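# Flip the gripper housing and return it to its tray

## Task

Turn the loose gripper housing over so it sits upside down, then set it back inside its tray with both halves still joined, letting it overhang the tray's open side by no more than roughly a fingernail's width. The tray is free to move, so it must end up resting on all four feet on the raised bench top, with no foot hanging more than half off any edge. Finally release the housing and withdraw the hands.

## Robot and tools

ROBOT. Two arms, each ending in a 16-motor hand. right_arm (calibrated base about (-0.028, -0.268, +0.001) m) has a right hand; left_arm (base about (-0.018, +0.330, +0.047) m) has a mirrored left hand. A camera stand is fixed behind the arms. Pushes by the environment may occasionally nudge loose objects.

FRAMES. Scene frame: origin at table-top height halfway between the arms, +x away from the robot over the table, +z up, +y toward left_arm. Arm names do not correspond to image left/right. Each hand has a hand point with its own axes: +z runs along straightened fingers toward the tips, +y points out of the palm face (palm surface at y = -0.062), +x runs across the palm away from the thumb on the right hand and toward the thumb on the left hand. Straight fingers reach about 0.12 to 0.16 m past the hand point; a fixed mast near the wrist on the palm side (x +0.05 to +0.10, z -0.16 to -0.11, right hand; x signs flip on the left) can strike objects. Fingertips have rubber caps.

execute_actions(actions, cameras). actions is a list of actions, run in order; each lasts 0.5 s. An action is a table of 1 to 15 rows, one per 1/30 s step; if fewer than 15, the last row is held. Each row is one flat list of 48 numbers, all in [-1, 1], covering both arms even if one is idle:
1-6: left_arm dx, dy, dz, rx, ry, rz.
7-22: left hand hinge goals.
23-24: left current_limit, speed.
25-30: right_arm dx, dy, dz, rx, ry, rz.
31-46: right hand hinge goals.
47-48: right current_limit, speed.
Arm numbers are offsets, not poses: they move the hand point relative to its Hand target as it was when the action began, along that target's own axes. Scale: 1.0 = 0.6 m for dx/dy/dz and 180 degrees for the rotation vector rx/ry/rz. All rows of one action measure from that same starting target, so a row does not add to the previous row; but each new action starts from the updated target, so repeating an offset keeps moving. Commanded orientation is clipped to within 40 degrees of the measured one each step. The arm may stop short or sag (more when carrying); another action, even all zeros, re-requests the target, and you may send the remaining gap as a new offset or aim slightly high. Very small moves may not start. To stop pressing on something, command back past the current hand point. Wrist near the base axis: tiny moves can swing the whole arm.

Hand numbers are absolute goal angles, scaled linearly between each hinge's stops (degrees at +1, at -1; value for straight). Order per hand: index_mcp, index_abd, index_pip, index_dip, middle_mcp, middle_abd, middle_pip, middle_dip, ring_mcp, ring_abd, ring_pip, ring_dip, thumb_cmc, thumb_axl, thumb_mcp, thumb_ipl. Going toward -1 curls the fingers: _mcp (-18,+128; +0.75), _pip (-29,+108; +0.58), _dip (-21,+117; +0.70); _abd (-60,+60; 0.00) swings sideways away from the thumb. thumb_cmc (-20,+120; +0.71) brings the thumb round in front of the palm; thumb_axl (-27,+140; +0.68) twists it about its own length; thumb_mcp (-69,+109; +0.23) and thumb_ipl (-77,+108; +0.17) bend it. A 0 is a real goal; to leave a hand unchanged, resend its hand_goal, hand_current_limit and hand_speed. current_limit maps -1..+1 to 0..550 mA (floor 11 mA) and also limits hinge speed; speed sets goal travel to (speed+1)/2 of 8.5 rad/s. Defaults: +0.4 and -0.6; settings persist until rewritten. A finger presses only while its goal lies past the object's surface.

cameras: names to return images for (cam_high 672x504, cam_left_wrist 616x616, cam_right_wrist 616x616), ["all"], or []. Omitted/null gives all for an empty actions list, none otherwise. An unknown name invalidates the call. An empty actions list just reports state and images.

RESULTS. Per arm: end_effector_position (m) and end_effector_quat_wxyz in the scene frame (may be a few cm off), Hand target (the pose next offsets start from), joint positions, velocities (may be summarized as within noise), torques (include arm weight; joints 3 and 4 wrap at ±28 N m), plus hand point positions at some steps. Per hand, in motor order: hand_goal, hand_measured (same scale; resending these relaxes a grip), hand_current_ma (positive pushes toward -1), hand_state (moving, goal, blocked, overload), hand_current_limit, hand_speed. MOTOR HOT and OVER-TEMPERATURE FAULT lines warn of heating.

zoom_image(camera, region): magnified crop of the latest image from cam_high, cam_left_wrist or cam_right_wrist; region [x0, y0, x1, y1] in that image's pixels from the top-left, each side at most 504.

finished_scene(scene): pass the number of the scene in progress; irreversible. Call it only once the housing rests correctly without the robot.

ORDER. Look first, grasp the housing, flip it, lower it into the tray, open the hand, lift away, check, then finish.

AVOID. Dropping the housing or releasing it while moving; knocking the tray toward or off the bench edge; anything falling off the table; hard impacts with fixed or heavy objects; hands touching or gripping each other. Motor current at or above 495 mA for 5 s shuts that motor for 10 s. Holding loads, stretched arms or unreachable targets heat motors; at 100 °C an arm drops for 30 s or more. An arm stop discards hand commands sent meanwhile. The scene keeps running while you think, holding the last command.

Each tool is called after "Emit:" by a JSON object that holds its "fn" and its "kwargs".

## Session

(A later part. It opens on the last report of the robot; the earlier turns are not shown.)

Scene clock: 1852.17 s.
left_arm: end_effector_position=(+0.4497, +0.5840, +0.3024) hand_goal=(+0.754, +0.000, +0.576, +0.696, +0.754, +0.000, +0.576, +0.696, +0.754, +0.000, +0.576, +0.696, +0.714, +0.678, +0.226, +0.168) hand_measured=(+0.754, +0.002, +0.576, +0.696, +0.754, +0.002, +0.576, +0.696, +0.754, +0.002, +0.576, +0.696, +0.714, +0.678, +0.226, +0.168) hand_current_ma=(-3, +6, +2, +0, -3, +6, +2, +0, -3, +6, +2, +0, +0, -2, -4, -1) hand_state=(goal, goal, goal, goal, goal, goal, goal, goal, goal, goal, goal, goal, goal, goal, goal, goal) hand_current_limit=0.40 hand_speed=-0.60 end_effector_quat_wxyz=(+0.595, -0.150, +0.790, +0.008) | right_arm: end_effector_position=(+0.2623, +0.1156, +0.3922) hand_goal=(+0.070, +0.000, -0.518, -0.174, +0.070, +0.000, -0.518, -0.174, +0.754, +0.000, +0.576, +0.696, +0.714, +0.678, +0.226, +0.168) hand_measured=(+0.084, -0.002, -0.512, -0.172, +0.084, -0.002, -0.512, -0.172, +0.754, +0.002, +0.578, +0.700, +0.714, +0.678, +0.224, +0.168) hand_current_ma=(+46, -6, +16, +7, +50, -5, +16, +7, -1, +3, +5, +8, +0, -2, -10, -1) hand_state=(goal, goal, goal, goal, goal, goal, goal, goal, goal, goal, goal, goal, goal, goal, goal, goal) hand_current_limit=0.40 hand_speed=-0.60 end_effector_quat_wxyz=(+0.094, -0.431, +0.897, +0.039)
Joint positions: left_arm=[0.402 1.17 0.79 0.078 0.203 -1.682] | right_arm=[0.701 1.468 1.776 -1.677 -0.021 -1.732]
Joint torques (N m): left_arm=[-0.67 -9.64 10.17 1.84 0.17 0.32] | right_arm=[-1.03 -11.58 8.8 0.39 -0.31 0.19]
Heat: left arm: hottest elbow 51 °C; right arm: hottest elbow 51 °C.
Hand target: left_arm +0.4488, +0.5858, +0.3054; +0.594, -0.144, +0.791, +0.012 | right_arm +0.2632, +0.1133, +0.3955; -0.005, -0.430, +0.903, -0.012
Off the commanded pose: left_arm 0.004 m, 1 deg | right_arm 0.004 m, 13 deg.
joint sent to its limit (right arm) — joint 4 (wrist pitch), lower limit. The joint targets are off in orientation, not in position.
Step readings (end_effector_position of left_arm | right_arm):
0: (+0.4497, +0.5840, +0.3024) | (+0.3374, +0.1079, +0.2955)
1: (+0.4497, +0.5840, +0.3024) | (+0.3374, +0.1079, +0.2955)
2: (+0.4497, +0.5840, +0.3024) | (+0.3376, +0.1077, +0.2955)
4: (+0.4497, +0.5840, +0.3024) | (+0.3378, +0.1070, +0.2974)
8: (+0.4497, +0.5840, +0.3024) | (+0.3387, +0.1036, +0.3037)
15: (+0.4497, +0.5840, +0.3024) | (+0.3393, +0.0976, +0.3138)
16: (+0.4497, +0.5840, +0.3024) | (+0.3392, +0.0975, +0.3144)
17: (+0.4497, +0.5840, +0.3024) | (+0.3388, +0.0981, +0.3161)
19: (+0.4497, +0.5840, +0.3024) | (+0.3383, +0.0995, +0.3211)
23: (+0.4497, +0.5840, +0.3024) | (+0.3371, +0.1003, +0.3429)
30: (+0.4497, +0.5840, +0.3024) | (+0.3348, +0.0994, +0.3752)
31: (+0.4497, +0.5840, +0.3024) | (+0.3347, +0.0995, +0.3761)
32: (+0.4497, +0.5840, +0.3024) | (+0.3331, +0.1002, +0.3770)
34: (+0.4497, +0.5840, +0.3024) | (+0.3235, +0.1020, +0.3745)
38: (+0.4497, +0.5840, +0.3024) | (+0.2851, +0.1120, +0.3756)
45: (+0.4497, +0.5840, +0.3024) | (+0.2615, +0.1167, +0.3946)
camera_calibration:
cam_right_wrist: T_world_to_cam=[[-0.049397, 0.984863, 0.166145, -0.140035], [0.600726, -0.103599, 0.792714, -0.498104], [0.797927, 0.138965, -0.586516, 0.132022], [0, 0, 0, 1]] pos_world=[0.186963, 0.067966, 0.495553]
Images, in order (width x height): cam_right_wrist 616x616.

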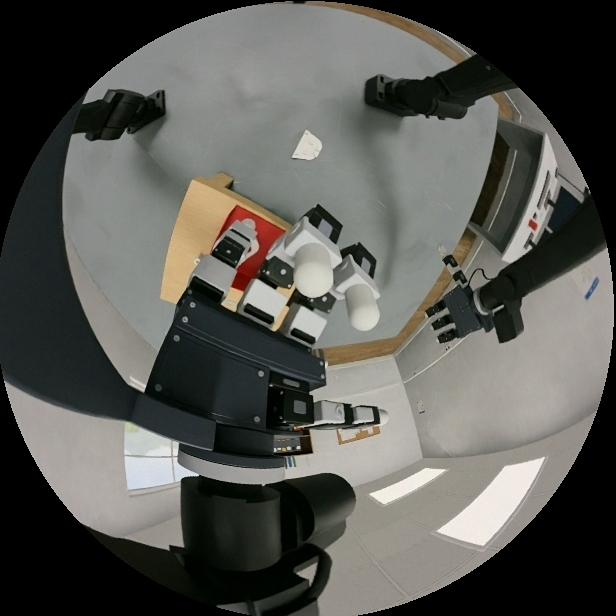

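Emit:
{"fn": "execute_actions", "kwargs": {"actions": [], "cameras": ["cam_high", "cam_left_wrist", "cam_right_wrist"]}}

Emit:
{"fn": "zoom_image", "kwargs": {"camera": "cam_high", "region": [220, 160, 360, 290]}}

Emit:
{"fn": "zoom_image", "kwargs": {"camera": "cam_right_wrist", "region": [280, 115, 340, 175]}}

Scene clock: 1856.87 s.
left_arm: end_effector_position=(+0.4497, +0.5840, +0.3024) hand_goal=(+0.754, +0.000, +0.576, +0.696, +0.754, +0.000, +0.576, +0.696, +0.754, +0.000, +0.576, +0.696, +0.714, +0.678, +0.226, +0.168) hand_measured=(+0.754, +0.002, +0.576, +0.696, +0.754, +0.002, +0.576, +0.696, +0.754, +0.002, +0.576, +0.696, +0.714, +0.678, +0.226, +0.168) hand_current_ma=(-3, +6, +2, +0, -3, +6, +2, +0, -3, +6, +2, +0, +0, -2, -4, -1) hand_state=(goal, goal, goal, goal, goal, goal, goal, goal, goal, goal, goal, goal, goal, goal, goal, goal) hand_current_limit=0.40 hand_speed=-0.60 end_effector_quat_wxyz=(+0.595, -0.150, +0.790, +0.008) | right_arm: end_effector_position=(+0.2624, +0.1156, +0.3922) hand_goal=(+0.070, +0.000, -0.518, -0.174, +0.070, +0.000, -0.518, -0.174, +0.754, +0.000, +0.576, +0.696, +0.714, +0.678, +0.226, +0.168) hand_measured=(+0.084, -0.002, -0.512, -0.172, +0.084, -0.002, -0.512, -0.172, +0.754, +0.002, +0.578, +0.700, +0.714, +0.678, +0.224, +0.168) hand_current_ma=(+46, -6, +16, +7, +50, -5, +16, +7, -1, +3, +5, +8, +0, -2, -10, -1) hand_state=(goal, goal, goal, goal, goal, goal, goal, goal, goal, goal, goal, goal, goal, goal, goal, goal) hand_current_limit=0.40 hand_speed=-0.60 end_effector_quat_wxyz=(+0.094, -0.431, +0.897, +0.039)
Joint positions: left_arm=[0.402 1.17 0.79 0.078 0.203 -1.682] | right_arm=[0.701 1.468 1.776 -1.677 -0.021 -1.731]
Joint velocities: within noise
Joint torques (N m): left_arm=[-0.44 -9.05 10.33 1.98 0.18 0.24] | right_arm=[-1.49 -11.52 8.73 0.47 -0.3 0.21]
Heat: left arm: hottest elbow 51 °C; right arm: hottest elbow 51 °C.
Hand target: left_arm +0.4488, +0.5858, +0.3054; +0.594, -0.144, +0.791, +0.012 | right_arm +0.2632, +0.1133, +0.3955; -0.005, -0.430, +0.903, -0.012
Off the commanded pose: left_arm 0.004 m, 1 deg | right_arm 0.004 m, 13 deg.
camera_calibration:
cam_left_wrist: T_world_to_cam=[[0.353332, -0.433055, 0.829229, -0.186069], [-0.658349, -0.744856, -0.108471, 0.719194], [0.66463, -0.507596, -0.548283, 0.285613], [0, 0, 0, 1]] pos_world=[0.349398, 0.600094, 0.388902]
cam_right_wrist: T_world_to_cam=[[-0.0489613, 0.984873, 0.166215, -0.140152], [0.60078, -0.103904, 0.792633, -0.498054], [0.797914, 0.138667, -0.586605, 0.132088], [0, 0, 0, 1]] pos_world=[0.186963, 0.0679658, 0.495553]

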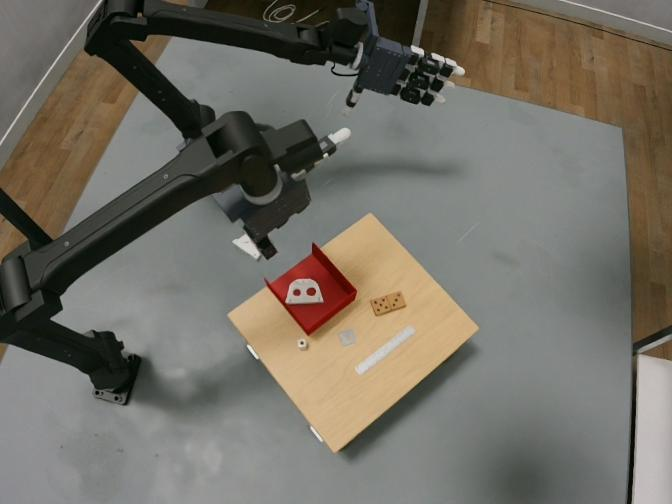

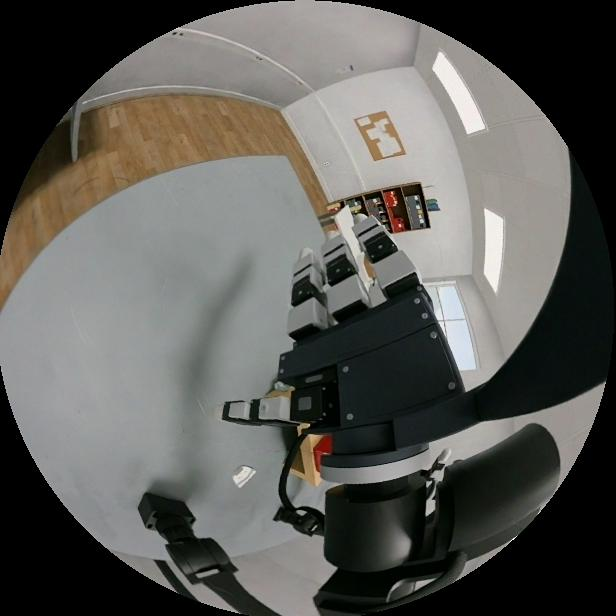

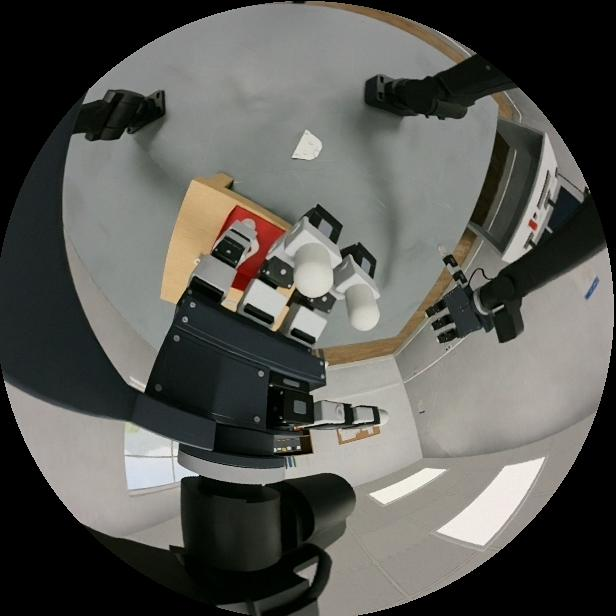

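Scaled by 3.600 from the camera's 672x504 image, which has a finer 960x720 frame.

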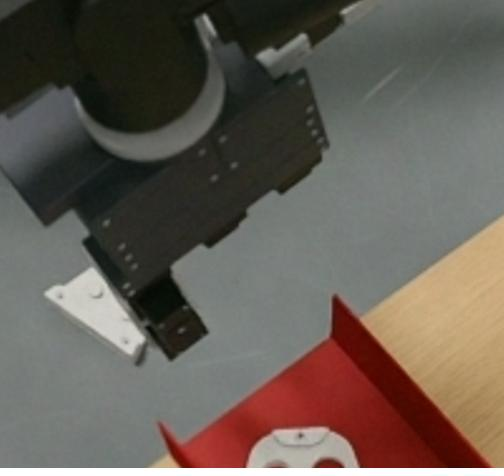

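Scaled by 8.400 from the camera's 616x616 image, which has a finer 880x880 frame.

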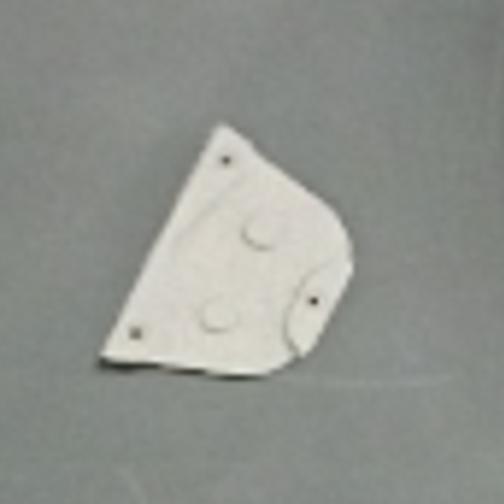

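Emit:
{"fn": "execute_actions", "kwargs": {"actions": [[[0,0,0,0,0,0,0.754,0,0.576,0.696,0.754,0,0.576,0.696,0.754,0,0.576,0.696,0.714,0.678,0.226,0.168,0.4,-0.6,0,0,0,0.1042,0,0,0.754,0,0.576,0.696,0.754,0,0.576,0.696,0.754,0,0.576,0.696,0.714,0.678,0.226,0.168,0.4,-0.6]],[[0,0,0,0,0,0,0.754,0,0.576,0.696,0.754,0,0.576,0.696,0.754,0,0.576,0.696,0.714,0.678,0.226,0.168,0.4,-0.6,0,0,0,0.1042,0,0,0.754,0,0.576,0.696,0.754,0,0.576,0.696,0.754,0,0.576,0.696,0.714,0.678,0.226,0.168,0.4,-0.6]],[[0,0,0,0,0,0,0.754,0,0.576,0.696,0.754,0,0.576,0.696,0.754,0,0.576,0.696,0.714,0.678,0.226,0.168,0.4,-0.6,0,0,0,0.1042,0,0,0.754,0,0.576,0.696,0.754,0,0.576,0.696,0.754,0,0.576,0.696,0.714,0.678,0.226,0.168,0.4,-0.6]],[[0,0,0,0,0,0,0.754,0,0.576,0.696,0.754,0,0.576,0.696,0.754,0,0.576,0.696,0.714,0.678,0.226,0.168,0.4,-0.6,0,0,0,0.1042,0,0,0.754,0,0.576,0.696,0.754,0,0.576,0.696,0.754,0,0.576,0.696,0.714,0.678,0.226,0.168,0.4,-0.6]],[[0,0,0,0,0,0,0.754,0,0.576,0.696,0.754,0,0.576,0.696,0.754,0,0.576,0.696,0.714,0.678,0.226,0.168,0.4,-0.6,0,0,0,0,-0.0483,-0.013,0.754,0,0.576,0.696,0.754,0,0.576,0.696,0.754,0,0.576,0.696,0.714,0.678,0.226,0.168,0.4,-0.6]]], "cameras": ["cam_right_wrist","cam_high"]}}

Scene clock: 1879.00 s.
left_arm: end_effector_position=(+0.4497, +0.5840, +0.3024) hand_goal=(+0.754, +0.000, +0.576, +0.696, +0.754, +0.000, +0.576, +0.696, +0.754, +0.000, +0.576, +0.696, +0.714, +0.678, +0.226, +0.168) hand_measured=(+0.754, +0.002, +0.576, +0.696, +0.754, +0.002, +0.576, +0.696, +0.754, +0.002, +0.576, +0.696, +0.714, +0.678, +0.226, +0.168) hand_current_ma=(-3, +6, +2, +0, -3, +6, +2, +0, -3, +6, +2, +0, +0, -2, -4, -1) hand_state=(goal, goal, goal, goal, goal, goal, goal, goal, goal, goal, goal, goal, goal, goal, goal, goal) hand_current_limit=0.40 hand_speed=-0.60 end_effector_quat_wxyz=(+0.595, -0.150, +0.790, +0.008) | right_arm: end_effector_position=(+0.2631, +0.1114, +0.3967) hand_goal=(+0.754, +0.000, +0.576, +0.696, +0.754, +0.000, +0.576, +0.696, +0.754, +0.000, +0.576, +0.696, +0.714, +0.678, +0.226, +0.168) hand_measured=(+0.742, -0.002, +0.572, +0.692, +0.742, -0.002, +0.572, +0.694, +0.740, +0.002, +0.574, +0.698, +0.708, +0.678, +0.224, +0.168) hand_current_ma=(-39, -6, -13, -8, -40, -5, -13, -7, -45, +3, -3, +6, -19, -2, -10, -1) hand_state=(goal, goal, goal, goal, goal, goal, goal, goal, goal, goal, goal, goal, goal, goal, goal, goal) hand_current_limit=0.40 hand_speed=-0.60 end_effector_quat_wxyz=(+0.367, -0.450, +0.656, -0.481)
Joint positions: left_arm=[0.402 1.17 0.79 0.078 0.203 -1.682] | right_arm=[1.192 1.449 1.664 -1.677 1.298 -1.633]
Joint torques (N m): left_arm=[-0.62 -9.64 10.03 2.06 0.15 0.27] | right_arm=[-1.03 -9.64 9.4 0.14 0.97 0.07]
Heat: left arm: hottest elbow 52 °C; right arm: hottest elbow 52 °C.
Hand target: left_arm +0.4488, +0.5858, +0.3054; +0.594, -0.144, +0.791, +0.012 | right_arm +0.2632, +0.1133, +0.3955; +0.300, -0.400, +0.680, -0.536
Off the commanded pose: left_arm 0.004 m, 1 deg | right_arm 0.002 m, 12 deg.
joint sent to its limit (right arm) — joint 4 (wrist pitch), lower limit. The joint targets are off in orientation, not in position.
Step readings (end_effector_position of left_arm | right_arm):
0: (+0.4497, +0.5840, +0.3024) | (+0.2624, +0.1156, +0.3922)
1: (+0.4497, +0.5840, +0.3024) | (+0.2634, +0.1148, +0.3914)
2: (+0.4497, +0.5840, +0.3024) | (+0.2685, +0.1104, +0.3870)
4: (+0.4497, +0.5840, +0.3024) | (+0.2769, +0.1030, +0.3794)
8: (+0.4497, +0.5840, +0.3024) | (+0.2707, +0.1086, +0.3750)
15: (+0.4497, +0.5840, +0.3024) | (+0.2618, +0.1159, +0.3743)
16: (+0.4497, +0.5840, +0.3024) | (+0.2632, +0.1149, +0.3741)
17: (+0.4497, +0.5840, +0.3024) | (+0.2694, +0.1103, +0.3728)
19: (+0.4497, +0.5840, +0.3024) | (+0.2799, +0.1029, +0.3725)
23: (+0.4497, +0.5840, +0.3024) | (+0.2720, +0.1093, +0.3782)
30: (+0.4497, +0.5840, +0.3024) | (+0.2615, +0.1165, +0.3817)
31: (+0.4497, +0.5840, +0.3024) | (+0.2631, +0.1155, +0.3820)
32: (+0.4497, +0.5840, +0.3024) | (+0.2692, +0.1115, +0.3841)
34: (+0.4497, +0.5840, +0.3024) | (+0.2799, +0.1049, +0.3893)
38: (+0.4497, +0.5840, +0.3024) | (+0.2715, +0.1116, +0.3942)
45: (+0.4497, +0.5840, +0.3024) | (+0.2618, +0.1175, +0.3909)
46: (+0.4497, +0.5840, +0.3024) | (+0.2632, +0.1166, +0.3916)
47: (+0.4497, +0.5840, +0.3024) | (+0.2689, +0.1127, +0.3943)
49: (+0.4497, +0.5840, +0.3024) | (+0.2775, +0.1064, +0.3995)
53: (+0.4497, +0.5840, +0.3024) | (+0.2690, +0.1110, +0.3962)
60: (+0.4497, +0.5840, +0.3024) | (+0.2618, +0.1154, +0.3947)
61: (+0.4497, +0.5840, +0.3024) | (+0.2620, +0.1153, +0.3949)
62: (+0.4497, +0.5840, +0.3024) | (+0.2624, +0.1150, +0.3954)
64: (+0.4497, +0.5840, +0.3024) | (+0.2629, +0.1142, +0.3961)
68: (+0.4497, +0.5840, +0.3024) | (+0.2632, +0.1128, +0.3967)
75: (+0.4497, +0.5840, +0.3024) | (+0.2632, +0.1117, +0.3968)
camera_calibration:
cam_right_wrist: T_world_to_cam=[[0.0703081, 0.808105, -0.584828, 0.149456], [-0.376973, 0.564327, 0.734457, -0.296666], [0.923552, 0.168826, 0.34431, -0.270986], [0, 0, 0, 1]] pos_world=[0.127927, 0.0923905, 0.398598]
Images, in order (width x height): cam_high 672x504, cam_right_wrist 616x616.

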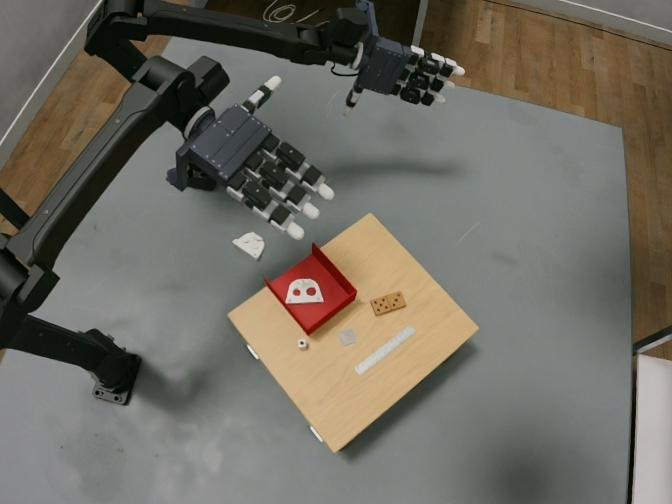

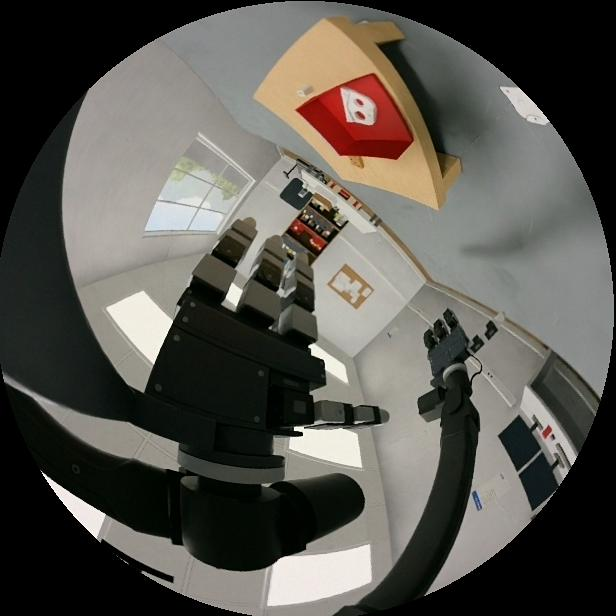

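Emit:
{"fn": "execute_actions", "kwargs": {"actions": [[[0,0,0,0,0,0,0.754,0,0.576,0.696,0.754,0,0.576,0.696,0.754,0,0.576,0.696,0.714,0.678,0.226,0.168,0.4,-0.6,0,0,0,0,0.0483,0.013,0.754,0,0.576,0.696,0.754,0,0.576,0.696,0.754,0,0.576,0.696,0.714,0.678,0.226,0.168,0.4,-0.6]],[[0,0,0,0,0,0,0.754,0,0.576,0.696,0.754,0,0.576,0.696,0.754,0,0.576,0.696,0.714,0.678,0.226,0.168,0.4,-0.6,0,0,0,-0.1389,0,0,0.754,0,0.576,0.696,0.754,0,0.576,0.696,0.754,0,0.576,0.696,0.714,0.678,0.226,0.168,0.4,-0.6]],[[0,0,0,0,0,0,0.754,0,0.576,0.696,0.754,0,0.576,0.696,0.754,0,0.576,0.696,0.714,0.678,0.226,0.168,0.4,-0.6,0,0,0,-0.1389,0,0,0.754,0,0.576,0.696,0.754,0,0.576,0.696,0.754,0,0.576,0.696,0.714,0.678,0.226,0.168,0.4,-0.6]],[[0,0,0,0,0,0,0.754,0,0.576,0.696,0.754,0,0.576,0.696,0.754,0,0.576,0.696,0.714,0.678,0.226,0.168,0.4,-0.6,0,0,0,-0.1389,0,0,0.754,0,0.576,0.696,0.754,0,0.576,0.696,0.754,0,0.576,0.696,0.714,0.678,0.226,0.168,0.4,-0.6]],[[0,0,0,0,0,0,0.754,0,0.576,0.696,0.754,0,0.576,0.696,0.754,0,0.576,0.696,0.714,0.678,0.226,0.168,0.4,-0.6,-0.0575,-0.0712,0.0125,0,0,0,0.069,0,-0.518,-0.174,0.069,0,-0.518,-0.174,0.754,0,0.576,0.696,0.714,0.678,0.226,0.168,0.4,-0.6]],[[0,0,0,0,0,0,0.754,0,0.576,0.696,0.754,0,0.576,0.696,0.754,0,0.576,0.696,0.714,0.678,0.226,0.168,0.4,-0.6,-0.0575,-0.0712,0.0325,0,0,0,0.069,0,-0.518,-0.174,0.069,0,-0.518,-0.174,0.754,0,0.576,0.696,0.714,0.678,0.226,0.168,0.4,-0.6]]], "cameras": ["cam_right_wrist"]}}

Emit:
{"fn": "zoom_image", "kwargs": {"camera": "cam_right_wrist", "region": [180, 140, 320, 280]}}

Scene clock: 1922.90 s.
left_arm: end_effector_position=(+0.4497, +0.5840, +0.3024) hand_goal=(+0.754, +0.000, +0.576, +0.696, +0.754, +0.000, +0.576, +0.696, +0.754, +0.000, +0.576, +0.696, +0.714, +0.678, +0.226, +0.168) hand_measured=(+0.754, +0.002, +0.576, +0.696, +0.754, +0.002, +0.576, +0.696, +0.754, +0.002, +0.576, +0.696, +0.714, +0.678, +0.226, +0.168) hand_current_ma=(-3, +6, +2, +0, -3, +6, +2, +0, -3, +6, +2, +0, +0, -2, -4, -1) hand_state=(goal, goal, goal, goal, goal, goal, goal, goal, goal, goal, goal, goal, goal, goal, goal, goal) hand_current_limit=0.40 hand_speed=-0.60 end_effector_quat_wxyz=(+0.595, -0.150, +0.790, +0.008) | right_arm: end_effector_position=(+0.3688, +0.1060, +0.3483) hand_goal=(+0.070, +0.000, -0.518, -0.174, +0.070, +0.000, -0.518, -0.174, +0.754, +0.000, +0.576, +0.696, +0.714, +0.678, +0.226, +0.168) hand_measured=(+0.084, -0.002, -0.512, -0.170, +0.084, -0.002, -0.512, -0.172, +0.752, +0.002, +0.576, +0.698, +0.714, +0.678, +0.224, +0.168) hand_current_ma=(+47, -6, +18, +7, +49, -5, +18, +7, -7, +2, -2, +6, -1, -2, -9, -1) hand_state=(goal, goal, goal, goal, goal, goal, goal, goal, goal, goal, goal, goal, goal, goal, goal, goal) hand_current_limit=0.40 hand_speed=-0.60 end_effector_quat_wxyz=(+0.066, -0.414, +0.908, +0.020)
Joint positions: left_arm=[0.402 1.17 0.79 0.078 0.203 -1.682] | right_arm=[0.557 1.688 1.932 -1.677 -0.019 -1.836]
Joint torques (N m): left_arm=[-0.79 -9.41 10.09 2.06 0.16 0.25] | right_arm=[-0.21 -14.21 12.97 0.27 -0.19 0]
Heat: left arm: hottest elbow 52 °C; right arm: hottest elbow 54 °C.
Hand target: left_arm +0.4488, +0.5858, +0.3054; +0.594, -0.144, +0.791, +0.012 | right_arm +0.3730, +0.1126, +0.3687; -0.005, -0.430, +0.903, -0.012
Off the commanded pose: left_arm 0.004 m, 1 deg | right_arm 0.022 m, 9 deg.
joint sent to its limit (right arm) — joint 4 (wrist pitch), lower limit. The joint targets are off in orientation, not in position.
Step readings (end_effector_position of left_arm | right_arm):
0: (+0.4497, +0.5840, +0.3024) | (+0.2631, +0.1114, +0.3967)
1: (+0.4497, +0.5840, +0.3024) | (+0.2631, +0.1114, +0.3967)
2: (+0.4497, +0.5840, +0.3024) | (+0.2631, +0.1114, +0.3967)
4: (+0.4497, +0.5840, +0.3024) | (+0.2628, +0.1118, +0.3963)
8: (+0.4497, +0.5840, +0.3024) | (+0.2625, +0.1127, +0.3958)
15: (+0.4497, +0.5840, +0.3024) | (+0.2625, +0.1135, +0.3957)
16: (+0.4497, +0.5840, +0.3024) | (+0.2614, +0.1140, +0.3942)
17: (+0.4497, +0.5840, +0.3024) | (+0.2562, +0.1163, +0.3864)
19: (+0.4497, +0.5840, +0.3024) | (+0.2448, +0.1211, +0.3732)
23: (+0.4497, +0.5840, +0.3024) | (+0.2524, +0.1147, +0.3669)
30: (+0.4497, +0.5840, +0.3024) | (+0.2639, +0.1074, +0.3688)
31: (+0.4497, +0.5840, +0.3024) | (+0.2620, +0.1087, +0.3679)
32: (+0.4497, +0.5840, +0.3024) | (+0.2548, +0.1136, +0.3659)
34: (+0.4497, +0.5840, +0.3024) | (+0.2416, +0.1231, +0.3658)
38: (+0.4497, +0.5840, +0.3024) | (+0.2526, +0.1170, +0.3722)
45: (+0.4497, +0.5840, +0.3024) | (+0.2648, +0.1077, +0.3727)
46: (+0.4497, +0.5840, +0.3024) | (+0.2626, +0.1094, +0.3728)
47: (+0.4497, +0.5840, +0.3024) | (+0.2549, +0.1150, +0.3740)
49: (+0.4497, +0.5840, +0.3024) | (+0.2420, +0.1242, +0.3797)
53: (+0.4497, +0.5840, +0.3024) | (+0.2532, +0.1162, +0.3892)
60: (+0.4497, +0.5840, +0.3024) | (+0.2641, +0.1078, +0.3931)
61: (+0.4497, +0.5840, +0.3024) | (+0.2638, +0.1082, +0.3929)
62: (+0.4497, +0.5840, +0.3024) | (+0.2650, +0.1080, +0.3919)
64: (+0.4497, +0.5840, +0.3024) | (+0.2711, +0.1092, +0.3911)
68: (+0.4497, +0.5840, +0.3024) | (+0.2989, +0.1085, +0.3798)
75: (+0.4497, +0.5840, +0.3024) | (+0.3146, +0.1067, +0.3598)
76: (+0.4497, +0.5840, +0.3024) | (+0.3146, +0.1067, +0.3603)
77: (+0.4497, +0.5840, +0.3024) | (+0.3161, +0.1069, +0.3622)
79: (+0.4497, +0.5840, +0.3024) | (+0.3246, +0.1098, +0.3682)
83: (+0.4497, +0.5840, +0.3024) | (+0.3513, +0.1089, +0.3690)
90: (+0.4497, +0.5840, +0.3024) | (+0.3681, +0.1054, +0.3469)
camera_calibration:
cam_right_wrist: T_world_to_cam=[[-0.00313514, 0.993512, 0.113683, -0.117716], [0.625755, -0.0867263, 0.775183, -0.533107], [0.780013, 0.0735683, -0.621424, 0.0483457], [0, 0, 0, 1]] pos_world=[0.295515, 0.0671616, 0.456681]
Images, in order (width x height): cam_right_wrist 616x616.

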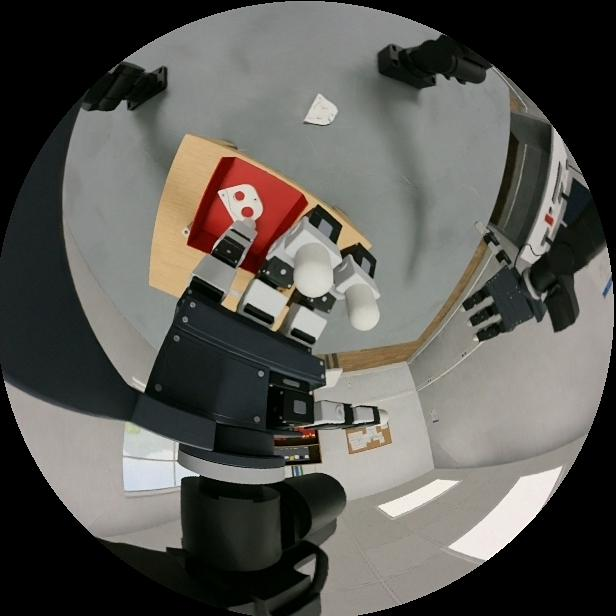

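Scaled by 3.600 from the camera's 616x616 image, which has a finer 880x880 frame.

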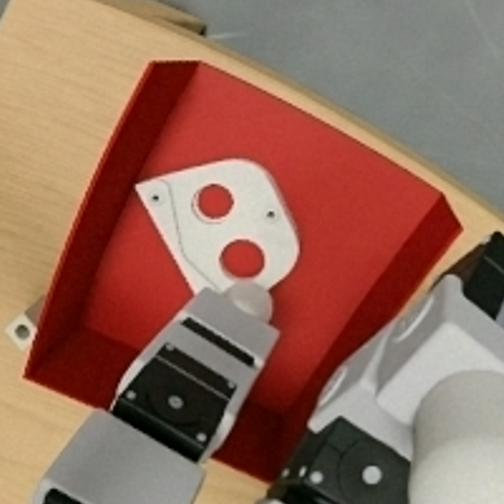

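Emit:
{"fn": "execute_actions", "kwargs": {"actions": [[[0,0,0,0,0,0,0.754,0,0.576,0.696,0.754,0,0.576,0.696,0.754,0,0.576,0.696,0.714,0.678,0.226,0.168,0.4,-0.6,0.0293,-0.0765,0,0,0,0,0.069,0,-0.518,-0.174,0.069,0,-0.518,-0.174,0.754,0,0.576,0.696,0.714,0.678,0.226,0.168,0.4,-0.6]],[[0,0,0,0,0,0,0.754,0,0.576,0.696,0.754,0,0.576,0.696,0.754,0,0.576,0.696,0.714,0.678,0.226,0.168,0.4,-0.6,0,0,0.075,0,0,0,0.069,0,-0.518,-0.174,0.069,0,-0.518,-0.174,0.754,0,0.576,0.696,0.714,0.678,0.226,0.168,0.4,-0.6]]], "cameras": ["cam_right_wrist"]}}

Emit:
{"fn": "zoom_image", "kwargs": {"camera": "cam_right_wrist", "region": [180, 140, 320, 280]}}

Scene clock: 1974.87 s.
left_arm: end_effector_position=(+0.4497, +0.5840, +0.3024) hand_goal=(+0.754, +0.000, +0.576, +0.696, +0.754, +0.000, +0.576, +0.696, +0.754, +0.000, +0.576, +0.696, +0.714, +0.678, +0.226, +0.168) hand_measured=(+0.754, +0.002, +0.576, +0.696, +0.754, +0.002, +0.576, +0.696, +0.754, +0.002, +0.576, +0.696, +0.714, +0.678, +0.226, +0.168) hand_current_ma=(-3, +6, +2, +0, -3, +6, +2, +0, -3, +6, +2, +0, +0, -2, -4, -1) hand_state=(goal, goal, goal, goal, goal, goal, goal, goal, goal, goal, goal, goal, goal, goal, goal, goal) hand_current_limit=0.40 hand_speed=-0.60 end_effector_quat_wxyz=(+0.595, -0.150, +0.790, +0.008) | right_arm: end_effector_position=(+0.3986, +0.0661, +0.3319) hand_goal=(+0.070, +0.000, -0.518, -0.174, +0.070, +0.000, -0.518, -0.174, +0.754, +0.000, +0.576, +0.696, +0.714, +0.678, +0.226, +0.168) hand_measured=(+0.084, -0.002, -0.512, -0.170, +0.084, -0.002, -0.512, -0.172, +0.752, +0.002, +0.576, +0.698, +0.714, +0.678, +0.224, +0.168) hand_current_ma=(+47, -6, +17, +7, +49, -5, +17, +7, -6, +2, -2, +6, -1, -2, -9, -1) hand_state=(goal, goal, goal, goal, goal, goal, goal, goal, goal, goal, goal, goal, goal, goal, goal, goal) hand_current_limit=0.40 hand_speed=-0.60 end_effector_quat_wxyz=(+0.055, -0.419, +0.906, +0.004)
Joint positions: left_arm=[0.402 1.17 0.79 0.078 0.203 -1.682] | right_arm=[0.471 1.714 1.932 -1.677 0.001 -1.934]
Joint torques (N m): left_arm=[-0.73 -9.7 10.29 2.1 0.16 0.28] | right_arm=[-0.03 -13.57 8.62 0.2 -0.15 -0.01]
Heat: left arm: hottest elbow 52 °C; right arm: hottest elbow 56 °C.
Hand target: left_arm +0.4488, +0.5858, +0.3054; +0.594, -0.144, +0.791, +0.012 | right_arm +0.3977, +0.0689, +0.3248; -0.005, -0.430, +0.903, -0.012
Off the commanded pose: left_arm 0.004 m, 1 deg | right_arm 0.008 m, 7 deg.
joint sent to its limit (right arm) — joint 4 (wrist pitch), lower limit. The joint targets are off in orientation, not in position.
Step readings (end_effector_position of left_arm | right_arm):
0: (+0.4497, +0.5840, +0.3024) | (+0.3687, +0.1060, +0.3483)
1: (+0.4497, +0.5840, +0.3024) | (+0.3688, +0.1058, +0.3483)
2: (+0.4497, +0.5840, +0.3024) | (+0.3699, +0.1039, +0.3482)
4: (+0.4497, +0.5840, +0.3024) | (+0.3718, +0.0998, +0.3484)
8: (+0.4497, +0.5840, +0.3024) | (+0.3857, +0.0798, +0.3480)
15: (+0.4497, +0.5840, +0.3024) | (+0.3961, +0.0635, +0.3472)
16: (+0.4497, +0.5840, +0.3024) | (+0.3956, +0.0639, +0.3472)
17: (+0.4497, +0.5840, +0.3024) | (+0.3952, +0.0640, +0.3469)
19: (+0.4497, +0.5840, +0.3024) | (+0.3949, +0.0640, +0.3459)
23: (+0.4497, +0.5840, +0.3024) | (+0.3957, +0.0646, +0.3414)
30: (+0.4497, +0.5840, +0.3024) | (+0.3985, +0.0660, +0.3325)
camera_calibration:
cam_right_wrist: T_world_to_cam=[[-0.0116131, 0.997218, 0.0736329, -0.0596591], [0.630402, -0.0498587, 0.774666, -0.546745], [0.776182, 0.0554146, -0.628069, 0.0227655], [0, 0, 0, 1]] pos_world=[0.326306, 0.0309716, 0.442236]
Images, in order (width x height): cam_right_wrist 616x616.

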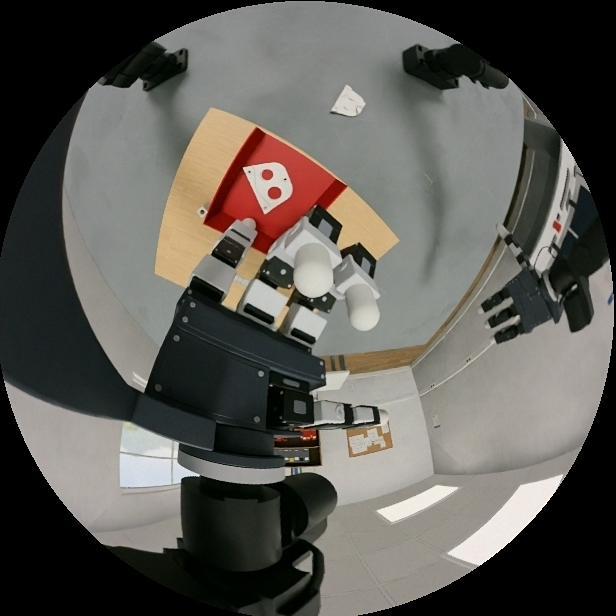

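Scaled by 3.600 from the camera's 616x616 image, which has a finer 880x880 frame.

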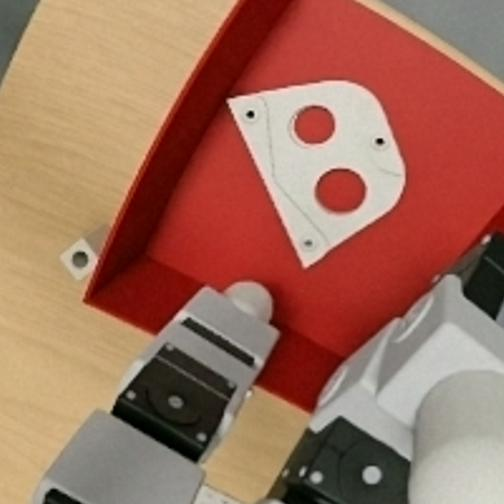

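Emit:
{"fn": "execute_actions", "kwargs": {"actions": [[[0,0,0,0,0,0,0.754,0,0.576,0.696,0.754,0,0.576,0.696,0.754,0,0.576,0.696,0.714,0.678,0.226,0.168,0.4,-0.6,0.004,-0.006,0.03,0,0,0,0.069,0,-0.518,-0.174,0.069,0,-0.518,-0.174,0.754,0,0.576,0.696,0.714,0.678,0.226,0.168,0.4,-0.6],[0,0,0,0,0,0,0.754,0,0.576,0.696,0.754,0,0.576,0.696,0.754,0,0.576,0.696,0.714,0.678,0.226,0.168,0.4,-0.6,0.004,-0.006,0.0513,0,0,0,0.069,0,-0.518,-0.174,0.069,0,-0.518,-0.174,0.754,0,0.576,0.696,0.714,0.678,0.226,0.168,0.4,-0.6]],[[0,0,0,0,0,0,0.754,0,0.576,0.696,0.754,0,0.576,0.696,0.754,0,0.576,0.696,0.714,0.678,0.226,0.168,0.4,-0.6,-0.0136,0.0203,0,0,0,0,0.069,0,-0.518,-0.174,0.069,0,-0.518,-0.174,0.754,0,0.576,0.696,0.714,0.678,0.226,0.168,0.4,-0.6]]], "cameras": ["cam_right_wrist"]}}

Emit:
{"fn": "zoom_image", "kwargs": {"camera": "cam_right_wrist", "region": [180, 140, 320, 280]}}

Scene clock: 1991.83 s.
left_arm: end_effector_position=(+0.4497, +0.5840, +0.3024) hand_goal=(+0.754, +0.000, +0.576, +0.696, +0.754, +0.000, +0.576, +0.696, +0.754, +0.000, +0.576, +0.696, +0.714, +0.678, +0.226, +0.168) hand_measured=(+0.754, +0.002, +0.576, +0.696, +0.754, +0.002, +0.576, +0.696, +0.754, +0.002, +0.576, +0.696, +0.714, +0.678, +0.226, +0.168) hand_current_ma=(-3, +6, +2, +0, -3, +6, +2, +0, -3, +6, +2, +0, +0, -2, -4, -1) hand_state=(goal, goal, goal, goal, goal, goal, goal, goal, goal, goal, goal, goal, goal, goal, goal, goal) hand_current_limit=0.40 hand_speed=-0.60 end_effector_quat_wxyz=(+0.595, -0.150, +0.790, +0.008) | right_arm: end_effector_position=(+0.3930, +0.0699, +0.3026) hand_goal=(+0.070, +0.000, -0.518, -0.174, +0.070, +0.000, -0.518, -0.174, +0.754, +0.000, +0.576, +0.696, +0.714, +0.678, +0.226, +0.168) hand_measured=(+0.084, -0.002, -0.512, -0.170, +0.084, -0.002, -0.512, -0.172, +0.778, -0.006, +0.594, +0.698, +0.714, +0.678, +0.222, +0.168) hand_current_ma=(+47, -6, +17, +7, +49, -5, +17, +7, +84, -14, +57, +6, -1, -2, -10, -1) hand_state=(goal, goal, goal, goal, goal, goal, goal, goal, blocked, goal, goal, goal, goal, goal, goal, goal) hand_current_limit=0.40 hand_speed=-0.60 end_effector_quat_wxyz=(+0.025, -0.429, +0.903, -0.009)
Joint positions: left_arm=[0.402 1.17 0.79 0.078 0.203 -1.682] | right_arm=[0.49 1.741 1.896 -1.678 0.021 -1.937]
Joint torques (N m): left_arm=[-1.44 -9.64 10.21 2 0.16 0.27] | right_arm=[-0.15 -12.92 9.36 0.03 -0.4 0.19]
Heat: left arm: hottest elbow 52 °C; right arm: hottest elbow 55 °C.
Hand target: left_arm +0.4488, +0.5858, +0.3054; +0.594, -0.144, +0.791, +0.012 | right_arm +0.3946, +0.0779, +0.2938; -0.005, -0.430, +0.903, -0.012
Off the commanded pose: left_arm 0.004 m, 1 deg | right_arm 0.012 m, 3 deg.
joint sent to its limit (right arm) — joint 4 (wrist pitch), lower limit. The joint targets still meet the commanded pose.
Step readings (end_effector_position of left_arm | right_arm):
0: (+0.4497, +0.5840, +0.3024) | (+0.3986, +0.0660, +0.3319)
1: (+0.4497, +0.5840, +0.3024) | (+0.3986, +0.0660, +0.3317)
2: (+0.4497, +0.5840, +0.3024) | (+0.3984, +0.0656, +0.3309)
4: (+0.4497, +0.5840, +0.3024) | (+0.3975, +0.0642, +0.3275)
8: (+0.4497, +0.5840, +0.3024) | (+0.3965, +0.0626, +0.3141)
15: (+0.4497, +0.5840, +0.3024) | (+0.3982, +0.0623, +0.3028)
16: (+0.4497, +0.5840, +0.3024) | (+0.3982, +0.0623, +0.3028)
17: (+0.4497, +0.5840, +0.3024) | (+0.3978, +0.0627, +0.3028)
19: (+0.4497, +0.5840, +0.3024) | (+0.3974, +0.0633, +0.3028)
23: (+0.4497, +0.5840, +0.3024) | (+0.3949, +0.0669, +0.3026)
30: (+0.4497, +0.5840, +0.3024) | (+0.3929, +0.0699, +0.3026)
camera_calibration:
cam_right_wrist: T_world_to_cam=[[-0.0291274, 0.999248, 0.0256073, -0.0401464], [0.664914, 0.000240758, 0.74692, -0.528926], [0.746352, 0.0387825, -0.664421, 0.0324667], [0, 0, 0, 1]] pos_world=[0.32629, 0.0389844, 0.417665]
Images, in order (width x height): cam_right_wrist 616x616.

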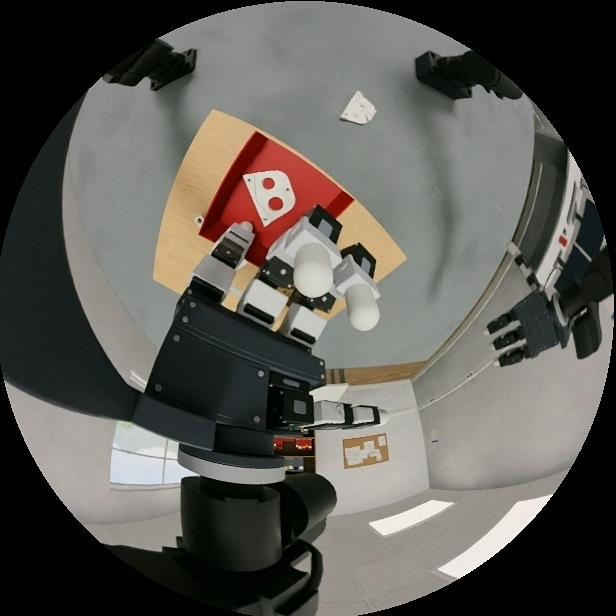

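Scaled by 3.600 from the camera's 616x616 image, which has a finer 880x880 frame.

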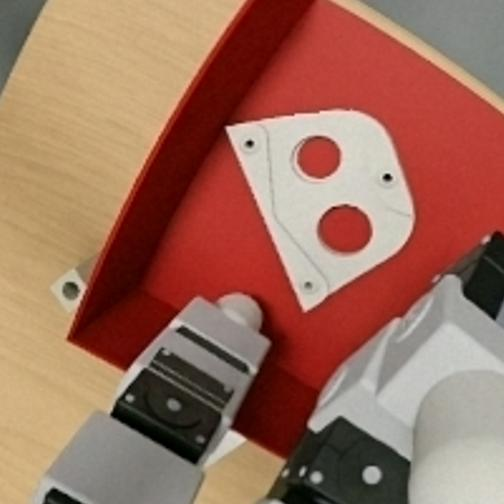

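Emit:
{"fn": "execute_actions", "kwargs": {"actions": [[[0,0,0,0,0,0,0.754,0,0.576,0.696,0.754,0,0.576,0.696,0.754,0,0.576,0.696,0.714,0.678,0.226,0.168,0.4,-0.6,0,0,-0.045,0,0,0,0.069,0,-0.518,-0.174,0.069,0,-0.518,-0.174,0.754,0,0.576,0.696,0.714,0.678,0.226,0.168,0.4,-0.6]],[[0,0,0,0,0,0,0.754,0,0.576,0.696,0.754,0,0.576,0.696,0.754,0,0.576,0.696,0.714,0.678,0.226,0.168,0.4,-0.6,-0.0136,0.0203,0.01,0,0,0,0.069,0,-0.518,-0.174,0.069,0,-0.518,-0.174,0.754,0,0.576,0.696,0.714,0.678,0.226,0.168,0.4,-0.6]]], "cameras": ["cam_right_wrist"]}}

Emit:
{"fn": "zoom_image", "kwargs": {"camera": "cam_right_wrist", "region": [180, 140, 320, 280]}}

Scene clock: 2000.20 s.
left_arm: end_effector_position=(+0.4497, +0.5840, +0.3024) hand_goal=(+0.754, +0.000, +0.576, +0.696, +0.754, +0.000, +0.576, +0.696, +0.754, +0.000, +0.576, +0.696, +0.714, +0.678, +0.226, +0.168) hand_measured=(+0.754, +0.002, +0.576, +0.696, +0.754, +0.002, +0.576, +0.696, +0.754, +0.002, +0.576, +0.696, +0.714, +0.678, +0.226, +0.168) hand_current_ma=(-3, +6, +2, +0, -3, +6, +2, +0, -3, +6, +2, +0, +0, -2, -4, -1) hand_state=(goal, goal, goal, goal, goal, goal, goal, goal, goal, goal, goal, goal, goal, goal, goal, goal) hand_current_limit=0.40 hand_speed=-0.60 end_effector_quat_wxyz=(+0.595, -0.150, +0.790, +0.008) | right_arm: end_effector_position=(+0.3828, +0.0865, +0.3036) hand_goal=(+0.070, +0.000, -0.518, -0.174, +0.070, +0.000, -0.518, -0.174, +0.754, +0.000, +0.576, +0.696, +0.714, +0.678, +0.226, +0.168) hand_measured=(+0.084, -0.002, -0.512, -0.170, +0.084, -0.002, -0.512, -0.172, +0.754, +0.002, +0.578, +0.698, +0.714, +0.678, +0.222, +0.168) hand_current_ma=(+47, -6, +17, +7, +49, -5, +17, +7, +1, +2, +4, +6, -1, -2, -10, -1) hand_state=(goal, goal, goal, goal, goal, goal, goal, goal, goal, goal, goal, goal, goal, goal, goal, goal) hand_current_limit=0.40 hand_speed=-0.60 end_effector_quat_wxyz=(+0.024, -0.431, +0.902, -0.001)
Joint positions: left_arm=[0.402 1.17 0.79 0.078 0.203 -1.682] | right_arm=[0.521 1.742 1.896 -1.678 0.008 -1.91]
Joint torques (N m): left_arm=[-0.44 -9.88 10.28 2.06 0.21 0.29] | right_arm=[-0.62 -13.8 11.69 0.05 -0.28 0.19]
Heat: left arm: hottest elbow 52 °C; right arm: hottest elbow 56 °C.
Hand target: left_arm +0.4488, +0.5858, +0.3054; +0.594, -0.144, +0.791, +0.012 | right_arm +0.3903, +0.0925, +0.3143; -0.005, -0.430, +0.903, -0.012
Off the commanded pose: left_arm 0.004 m, 1 deg | right_arm 0.014 m, 4 deg.
joint sent to its limit (right arm) — joint 4 (wrist pitch), lower limit. The joint targets are off in orientation, not in position.
Step readings (end_effector_position of left_arm | right_arm):
0: (+0.4497, +0.5840, +0.3024) | (+0.3930, +0.0699, +0.3026)
1: (+0.4497, +0.5840, +0.3024) | (+0.3930, +0.0699, +0.3026)
2: (+0.4497, +0.5840, +0.3024) | (+0.3929, +0.0700, +0.3026)
4: (+0.4497, +0.5840, +0.3024) | (+0.3927, +0.0703, +0.3028)
8: (+0.4497, +0.5840, +0.3024) | (+0.3924, +0.0708, +0.3031)
15: (+0.4497, +0.5840, +0.3024) | (+0.3923, +0.0710, +0.3032)
16: (+0.4497, +0.5840, +0.3024) | (+0.3924, +0.0710, +0.3032)
17: (+0.4497, +0.5840, +0.3024) | (+0.3924, +0.0712, +0.3032)
19: (+0.4497, +0.5840, +0.3024) | (+0.3918, +0.0727, +0.3033)
23: (+0.4497, +0.5840, +0.3024) | (+0.3866, +0.0807, +0.3035)
30: (+0.4497, +0.5840, +0.3024) | (+0.3826, +0.0863, +0.3036)
camera_calibration:
cam_right_wrist: T_world_to_cam=[[-0.033703, 0.998693, 0.0384165, -0.0591163], [0.670535, -0.00590807, 0.741854, -0.52297], [0.741112, 0.0507623, -0.66946, 0.0426282], [0, 0, 0, 1]] pos_world=[0.317085, 0.0537854, 0.418776]
Images, in order (width x height): cam_right_wrist 616x616.

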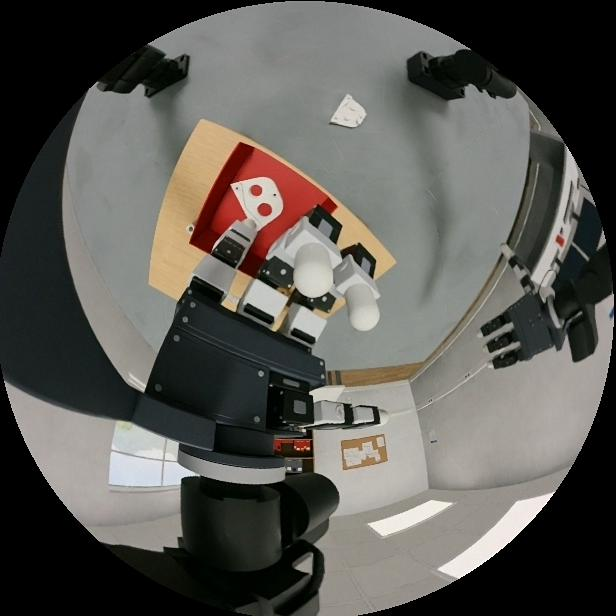

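Scaled by 3.600 from the camera's 616x616 image, which has a finer 880x880 frame.

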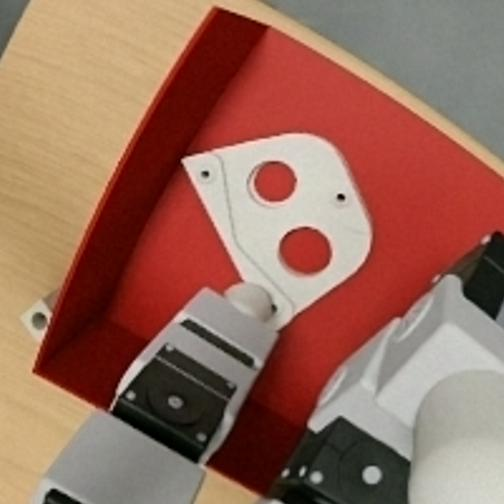

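Emit:
{"fn": "execute_actions", "kwargs": {"actions": [[[0,0,0,0,0,0,0.754,0,0.576,0.696,0.754,0,0.576,0.696,0.754,0,0.576,0.696,0.714,0.678,0.226,0.168,0.4,-0.6,-0.0136,0.0203,0,0,0,0,0.069,0,-0.518,-0.174,0.069,0,-0.518,-0.174,0.754,0,0.576,0.696,0.714,0.678,0.226,0.168,0.4,-0.6]],[[0,0,0,0,0,0,0.754,0,0.576,0.696,0.754,0,0.576,0.696,0.754,0,0.576,0.696,0.714,0.678,0.226,0.168,0.4,-0.6,-0.0136,0.0203,0,0,0,0,0.069,0,-0.518,-0.174,0.069,0,-0.518,-0.174,0.754,0,0.576,0.696,0.714,0.678,0.226,0.168,0.4,-0.6]]], "cameras": ["cam_right_wrist"]}}

Emit:
{"fn": "zoom_image", "kwargs": {"camera": "cam_right_wrist", "region": [180, 130, 320, 270]}}

Scene clock: 2007.30 s.
left_arm: end_effector_position=(+0.4497, +0.5840, +0.3024) hand_goal=(+0.754, +0.000, +0.576, +0.696, +0.754, +0.000, +0.576, +0.696, +0.754, +0.000, +0.576, +0.696, +0.714, +0.678, +0.226, +0.168) hand_measured=(+0.754, +0.002, +0.576, +0.696, +0.754, +0.002, +0.576, +0.696, +0.754, +0.002, +0.576, +0.696, +0.714, +0.678, +0.226, +0.168) hand_current_ma=(-3, +6, +2, +0, -3, +6, +2, +0, -3, +6, +2, +0, +0, -2, -4, -1) hand_state=(goal, goal, goal, goal, goal, goal, goal, goal, goal, goal, goal, goal, goal, goal, goal, goal) hand_current_limit=0.40 hand_speed=-0.60 end_effector_quat_wxyz=(+0.595, -0.150, +0.790, +0.008) | right_arm: end_effector_position=(+0.3715, +0.1105, +0.3047) hand_goal=(+0.070, +0.000, -0.518, -0.174, +0.070, +0.000, -0.518, -0.174, +0.754, +0.000, +0.576, +0.696, +0.714, +0.678, +0.226, +0.168) hand_measured=(+0.084, -0.002, -0.512, -0.170, +0.084, -0.002, -0.512, -0.172, +0.754, +0.002, +0.578, +0.698, +0.714, +0.678, +0.222, +0.168) hand_current_ma=(+47, -6, +17, +7, +49, -5, +17, +7, +1, +2, +5, +6, -1, -2, -10, -1) hand_state=(goal, goal, goal, goal, goal, goal, goal, goal, goal, goal, goal, goal, goal, goal, goal, goal) hand_current_limit=0.40 hand_speed=-0.60 end_effector_quat_wxyz=(+0.026, -0.430, +0.903, +0.001)
Joint positions: left_arm=[0.402 1.17 0.79 0.078 0.203 -1.682] | right_arm=[0.569 1.749 1.907 -1.678 0.006 -1.859]
Joint torques (N m): left_arm=[-1.03 -8.94 10.32 1.85 0.19 0.3] | right_arm=[-0.5 -13.51 12.6 0.02 -0.27 0.2]
Heat: left arm: hottest elbow 52 °C; right arm: hottest elbow 58 °C.
Hand target: left_arm +0.4488, +0.5858, +0.3054; +0.594, -0.144, +0.791, +0.012 | right_arm +0.3817, +0.1204, +0.3138; -0.005, -0.430, +0.903, -0.012
Off the commanded pose: left_arm 0.004 m, 1 deg | right_arm 0.017 m, 4 deg.
joint sent to its limit (right arm) — joint 4 (wrist pitch), lower limit. The joint targets are off in orientation, not in position.
Step readings (end_effector_position of left_arm | right_arm):
0: (+0.4497, +0.5840, +0.3024) | (+0.3828, +0.0865, +0.3036)
1: (+0.4497, +0.5840, +0.3024) | (+0.3828, +0.0865, +0.3036)
2: (+0.4497, +0.5840, +0.3024) | (+0.3828, +0.0868, +0.3036)
4: (+0.4497, +0.5840, +0.3024) | (+0.3824, +0.0878, +0.3037)
8: (+0.4497, +0.5840, +0.3024) | (+0.3794, +0.0925, +0.3037)
15: (+0.4497, +0.5840, +0.3024) | (+0.3769, +0.0961, +0.3037)
16: (+0.4497, +0.5840, +0.3024) | (+0.3768, +0.0963, +0.3037)
17: (+0.4497, +0.5840, +0.3024) | (+0.3763, +0.0974, +0.3040)
19: (+0.4497, +0.5840, +0.3024) | (+0.3762, +0.0991, +0.3045)
23: (+0.4497, +0.5840, +0.3024) | (+0.3736, +0.1058, +0.3043)
30: (+0.4497, +0.5840, +0.3024) | (+0.3714, +0.1102, +0.3046)
camera_calibration:
cam_right_wrist: T_world_to_cam=[[-0.0304689, 0.998556, 0.0442377, -0.0864181], [0.669268, -0.012491, 0.742916, -0.515196], [0.742396, 0.0522427, -0.667921, 0.0492766], [0, 0, 0, 1]] pos_world=[0.305588, 0.0772837, 0.419483]
Images, in order (width x height): cam_right_wrist 616x616.

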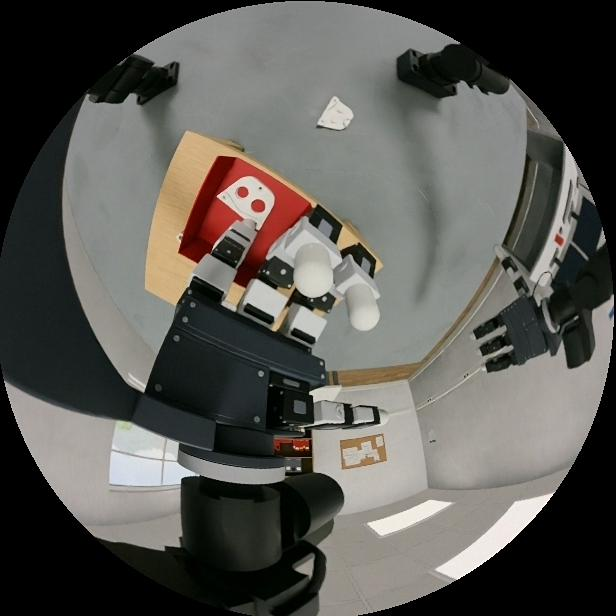

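Scaled by 3.600 from the camera's 616x616 image, which has a finer 880x880 frame.

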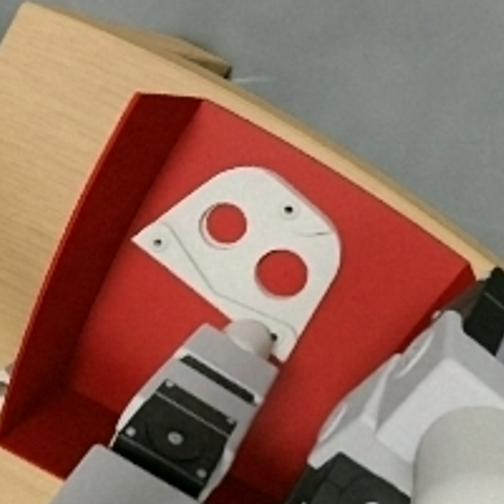

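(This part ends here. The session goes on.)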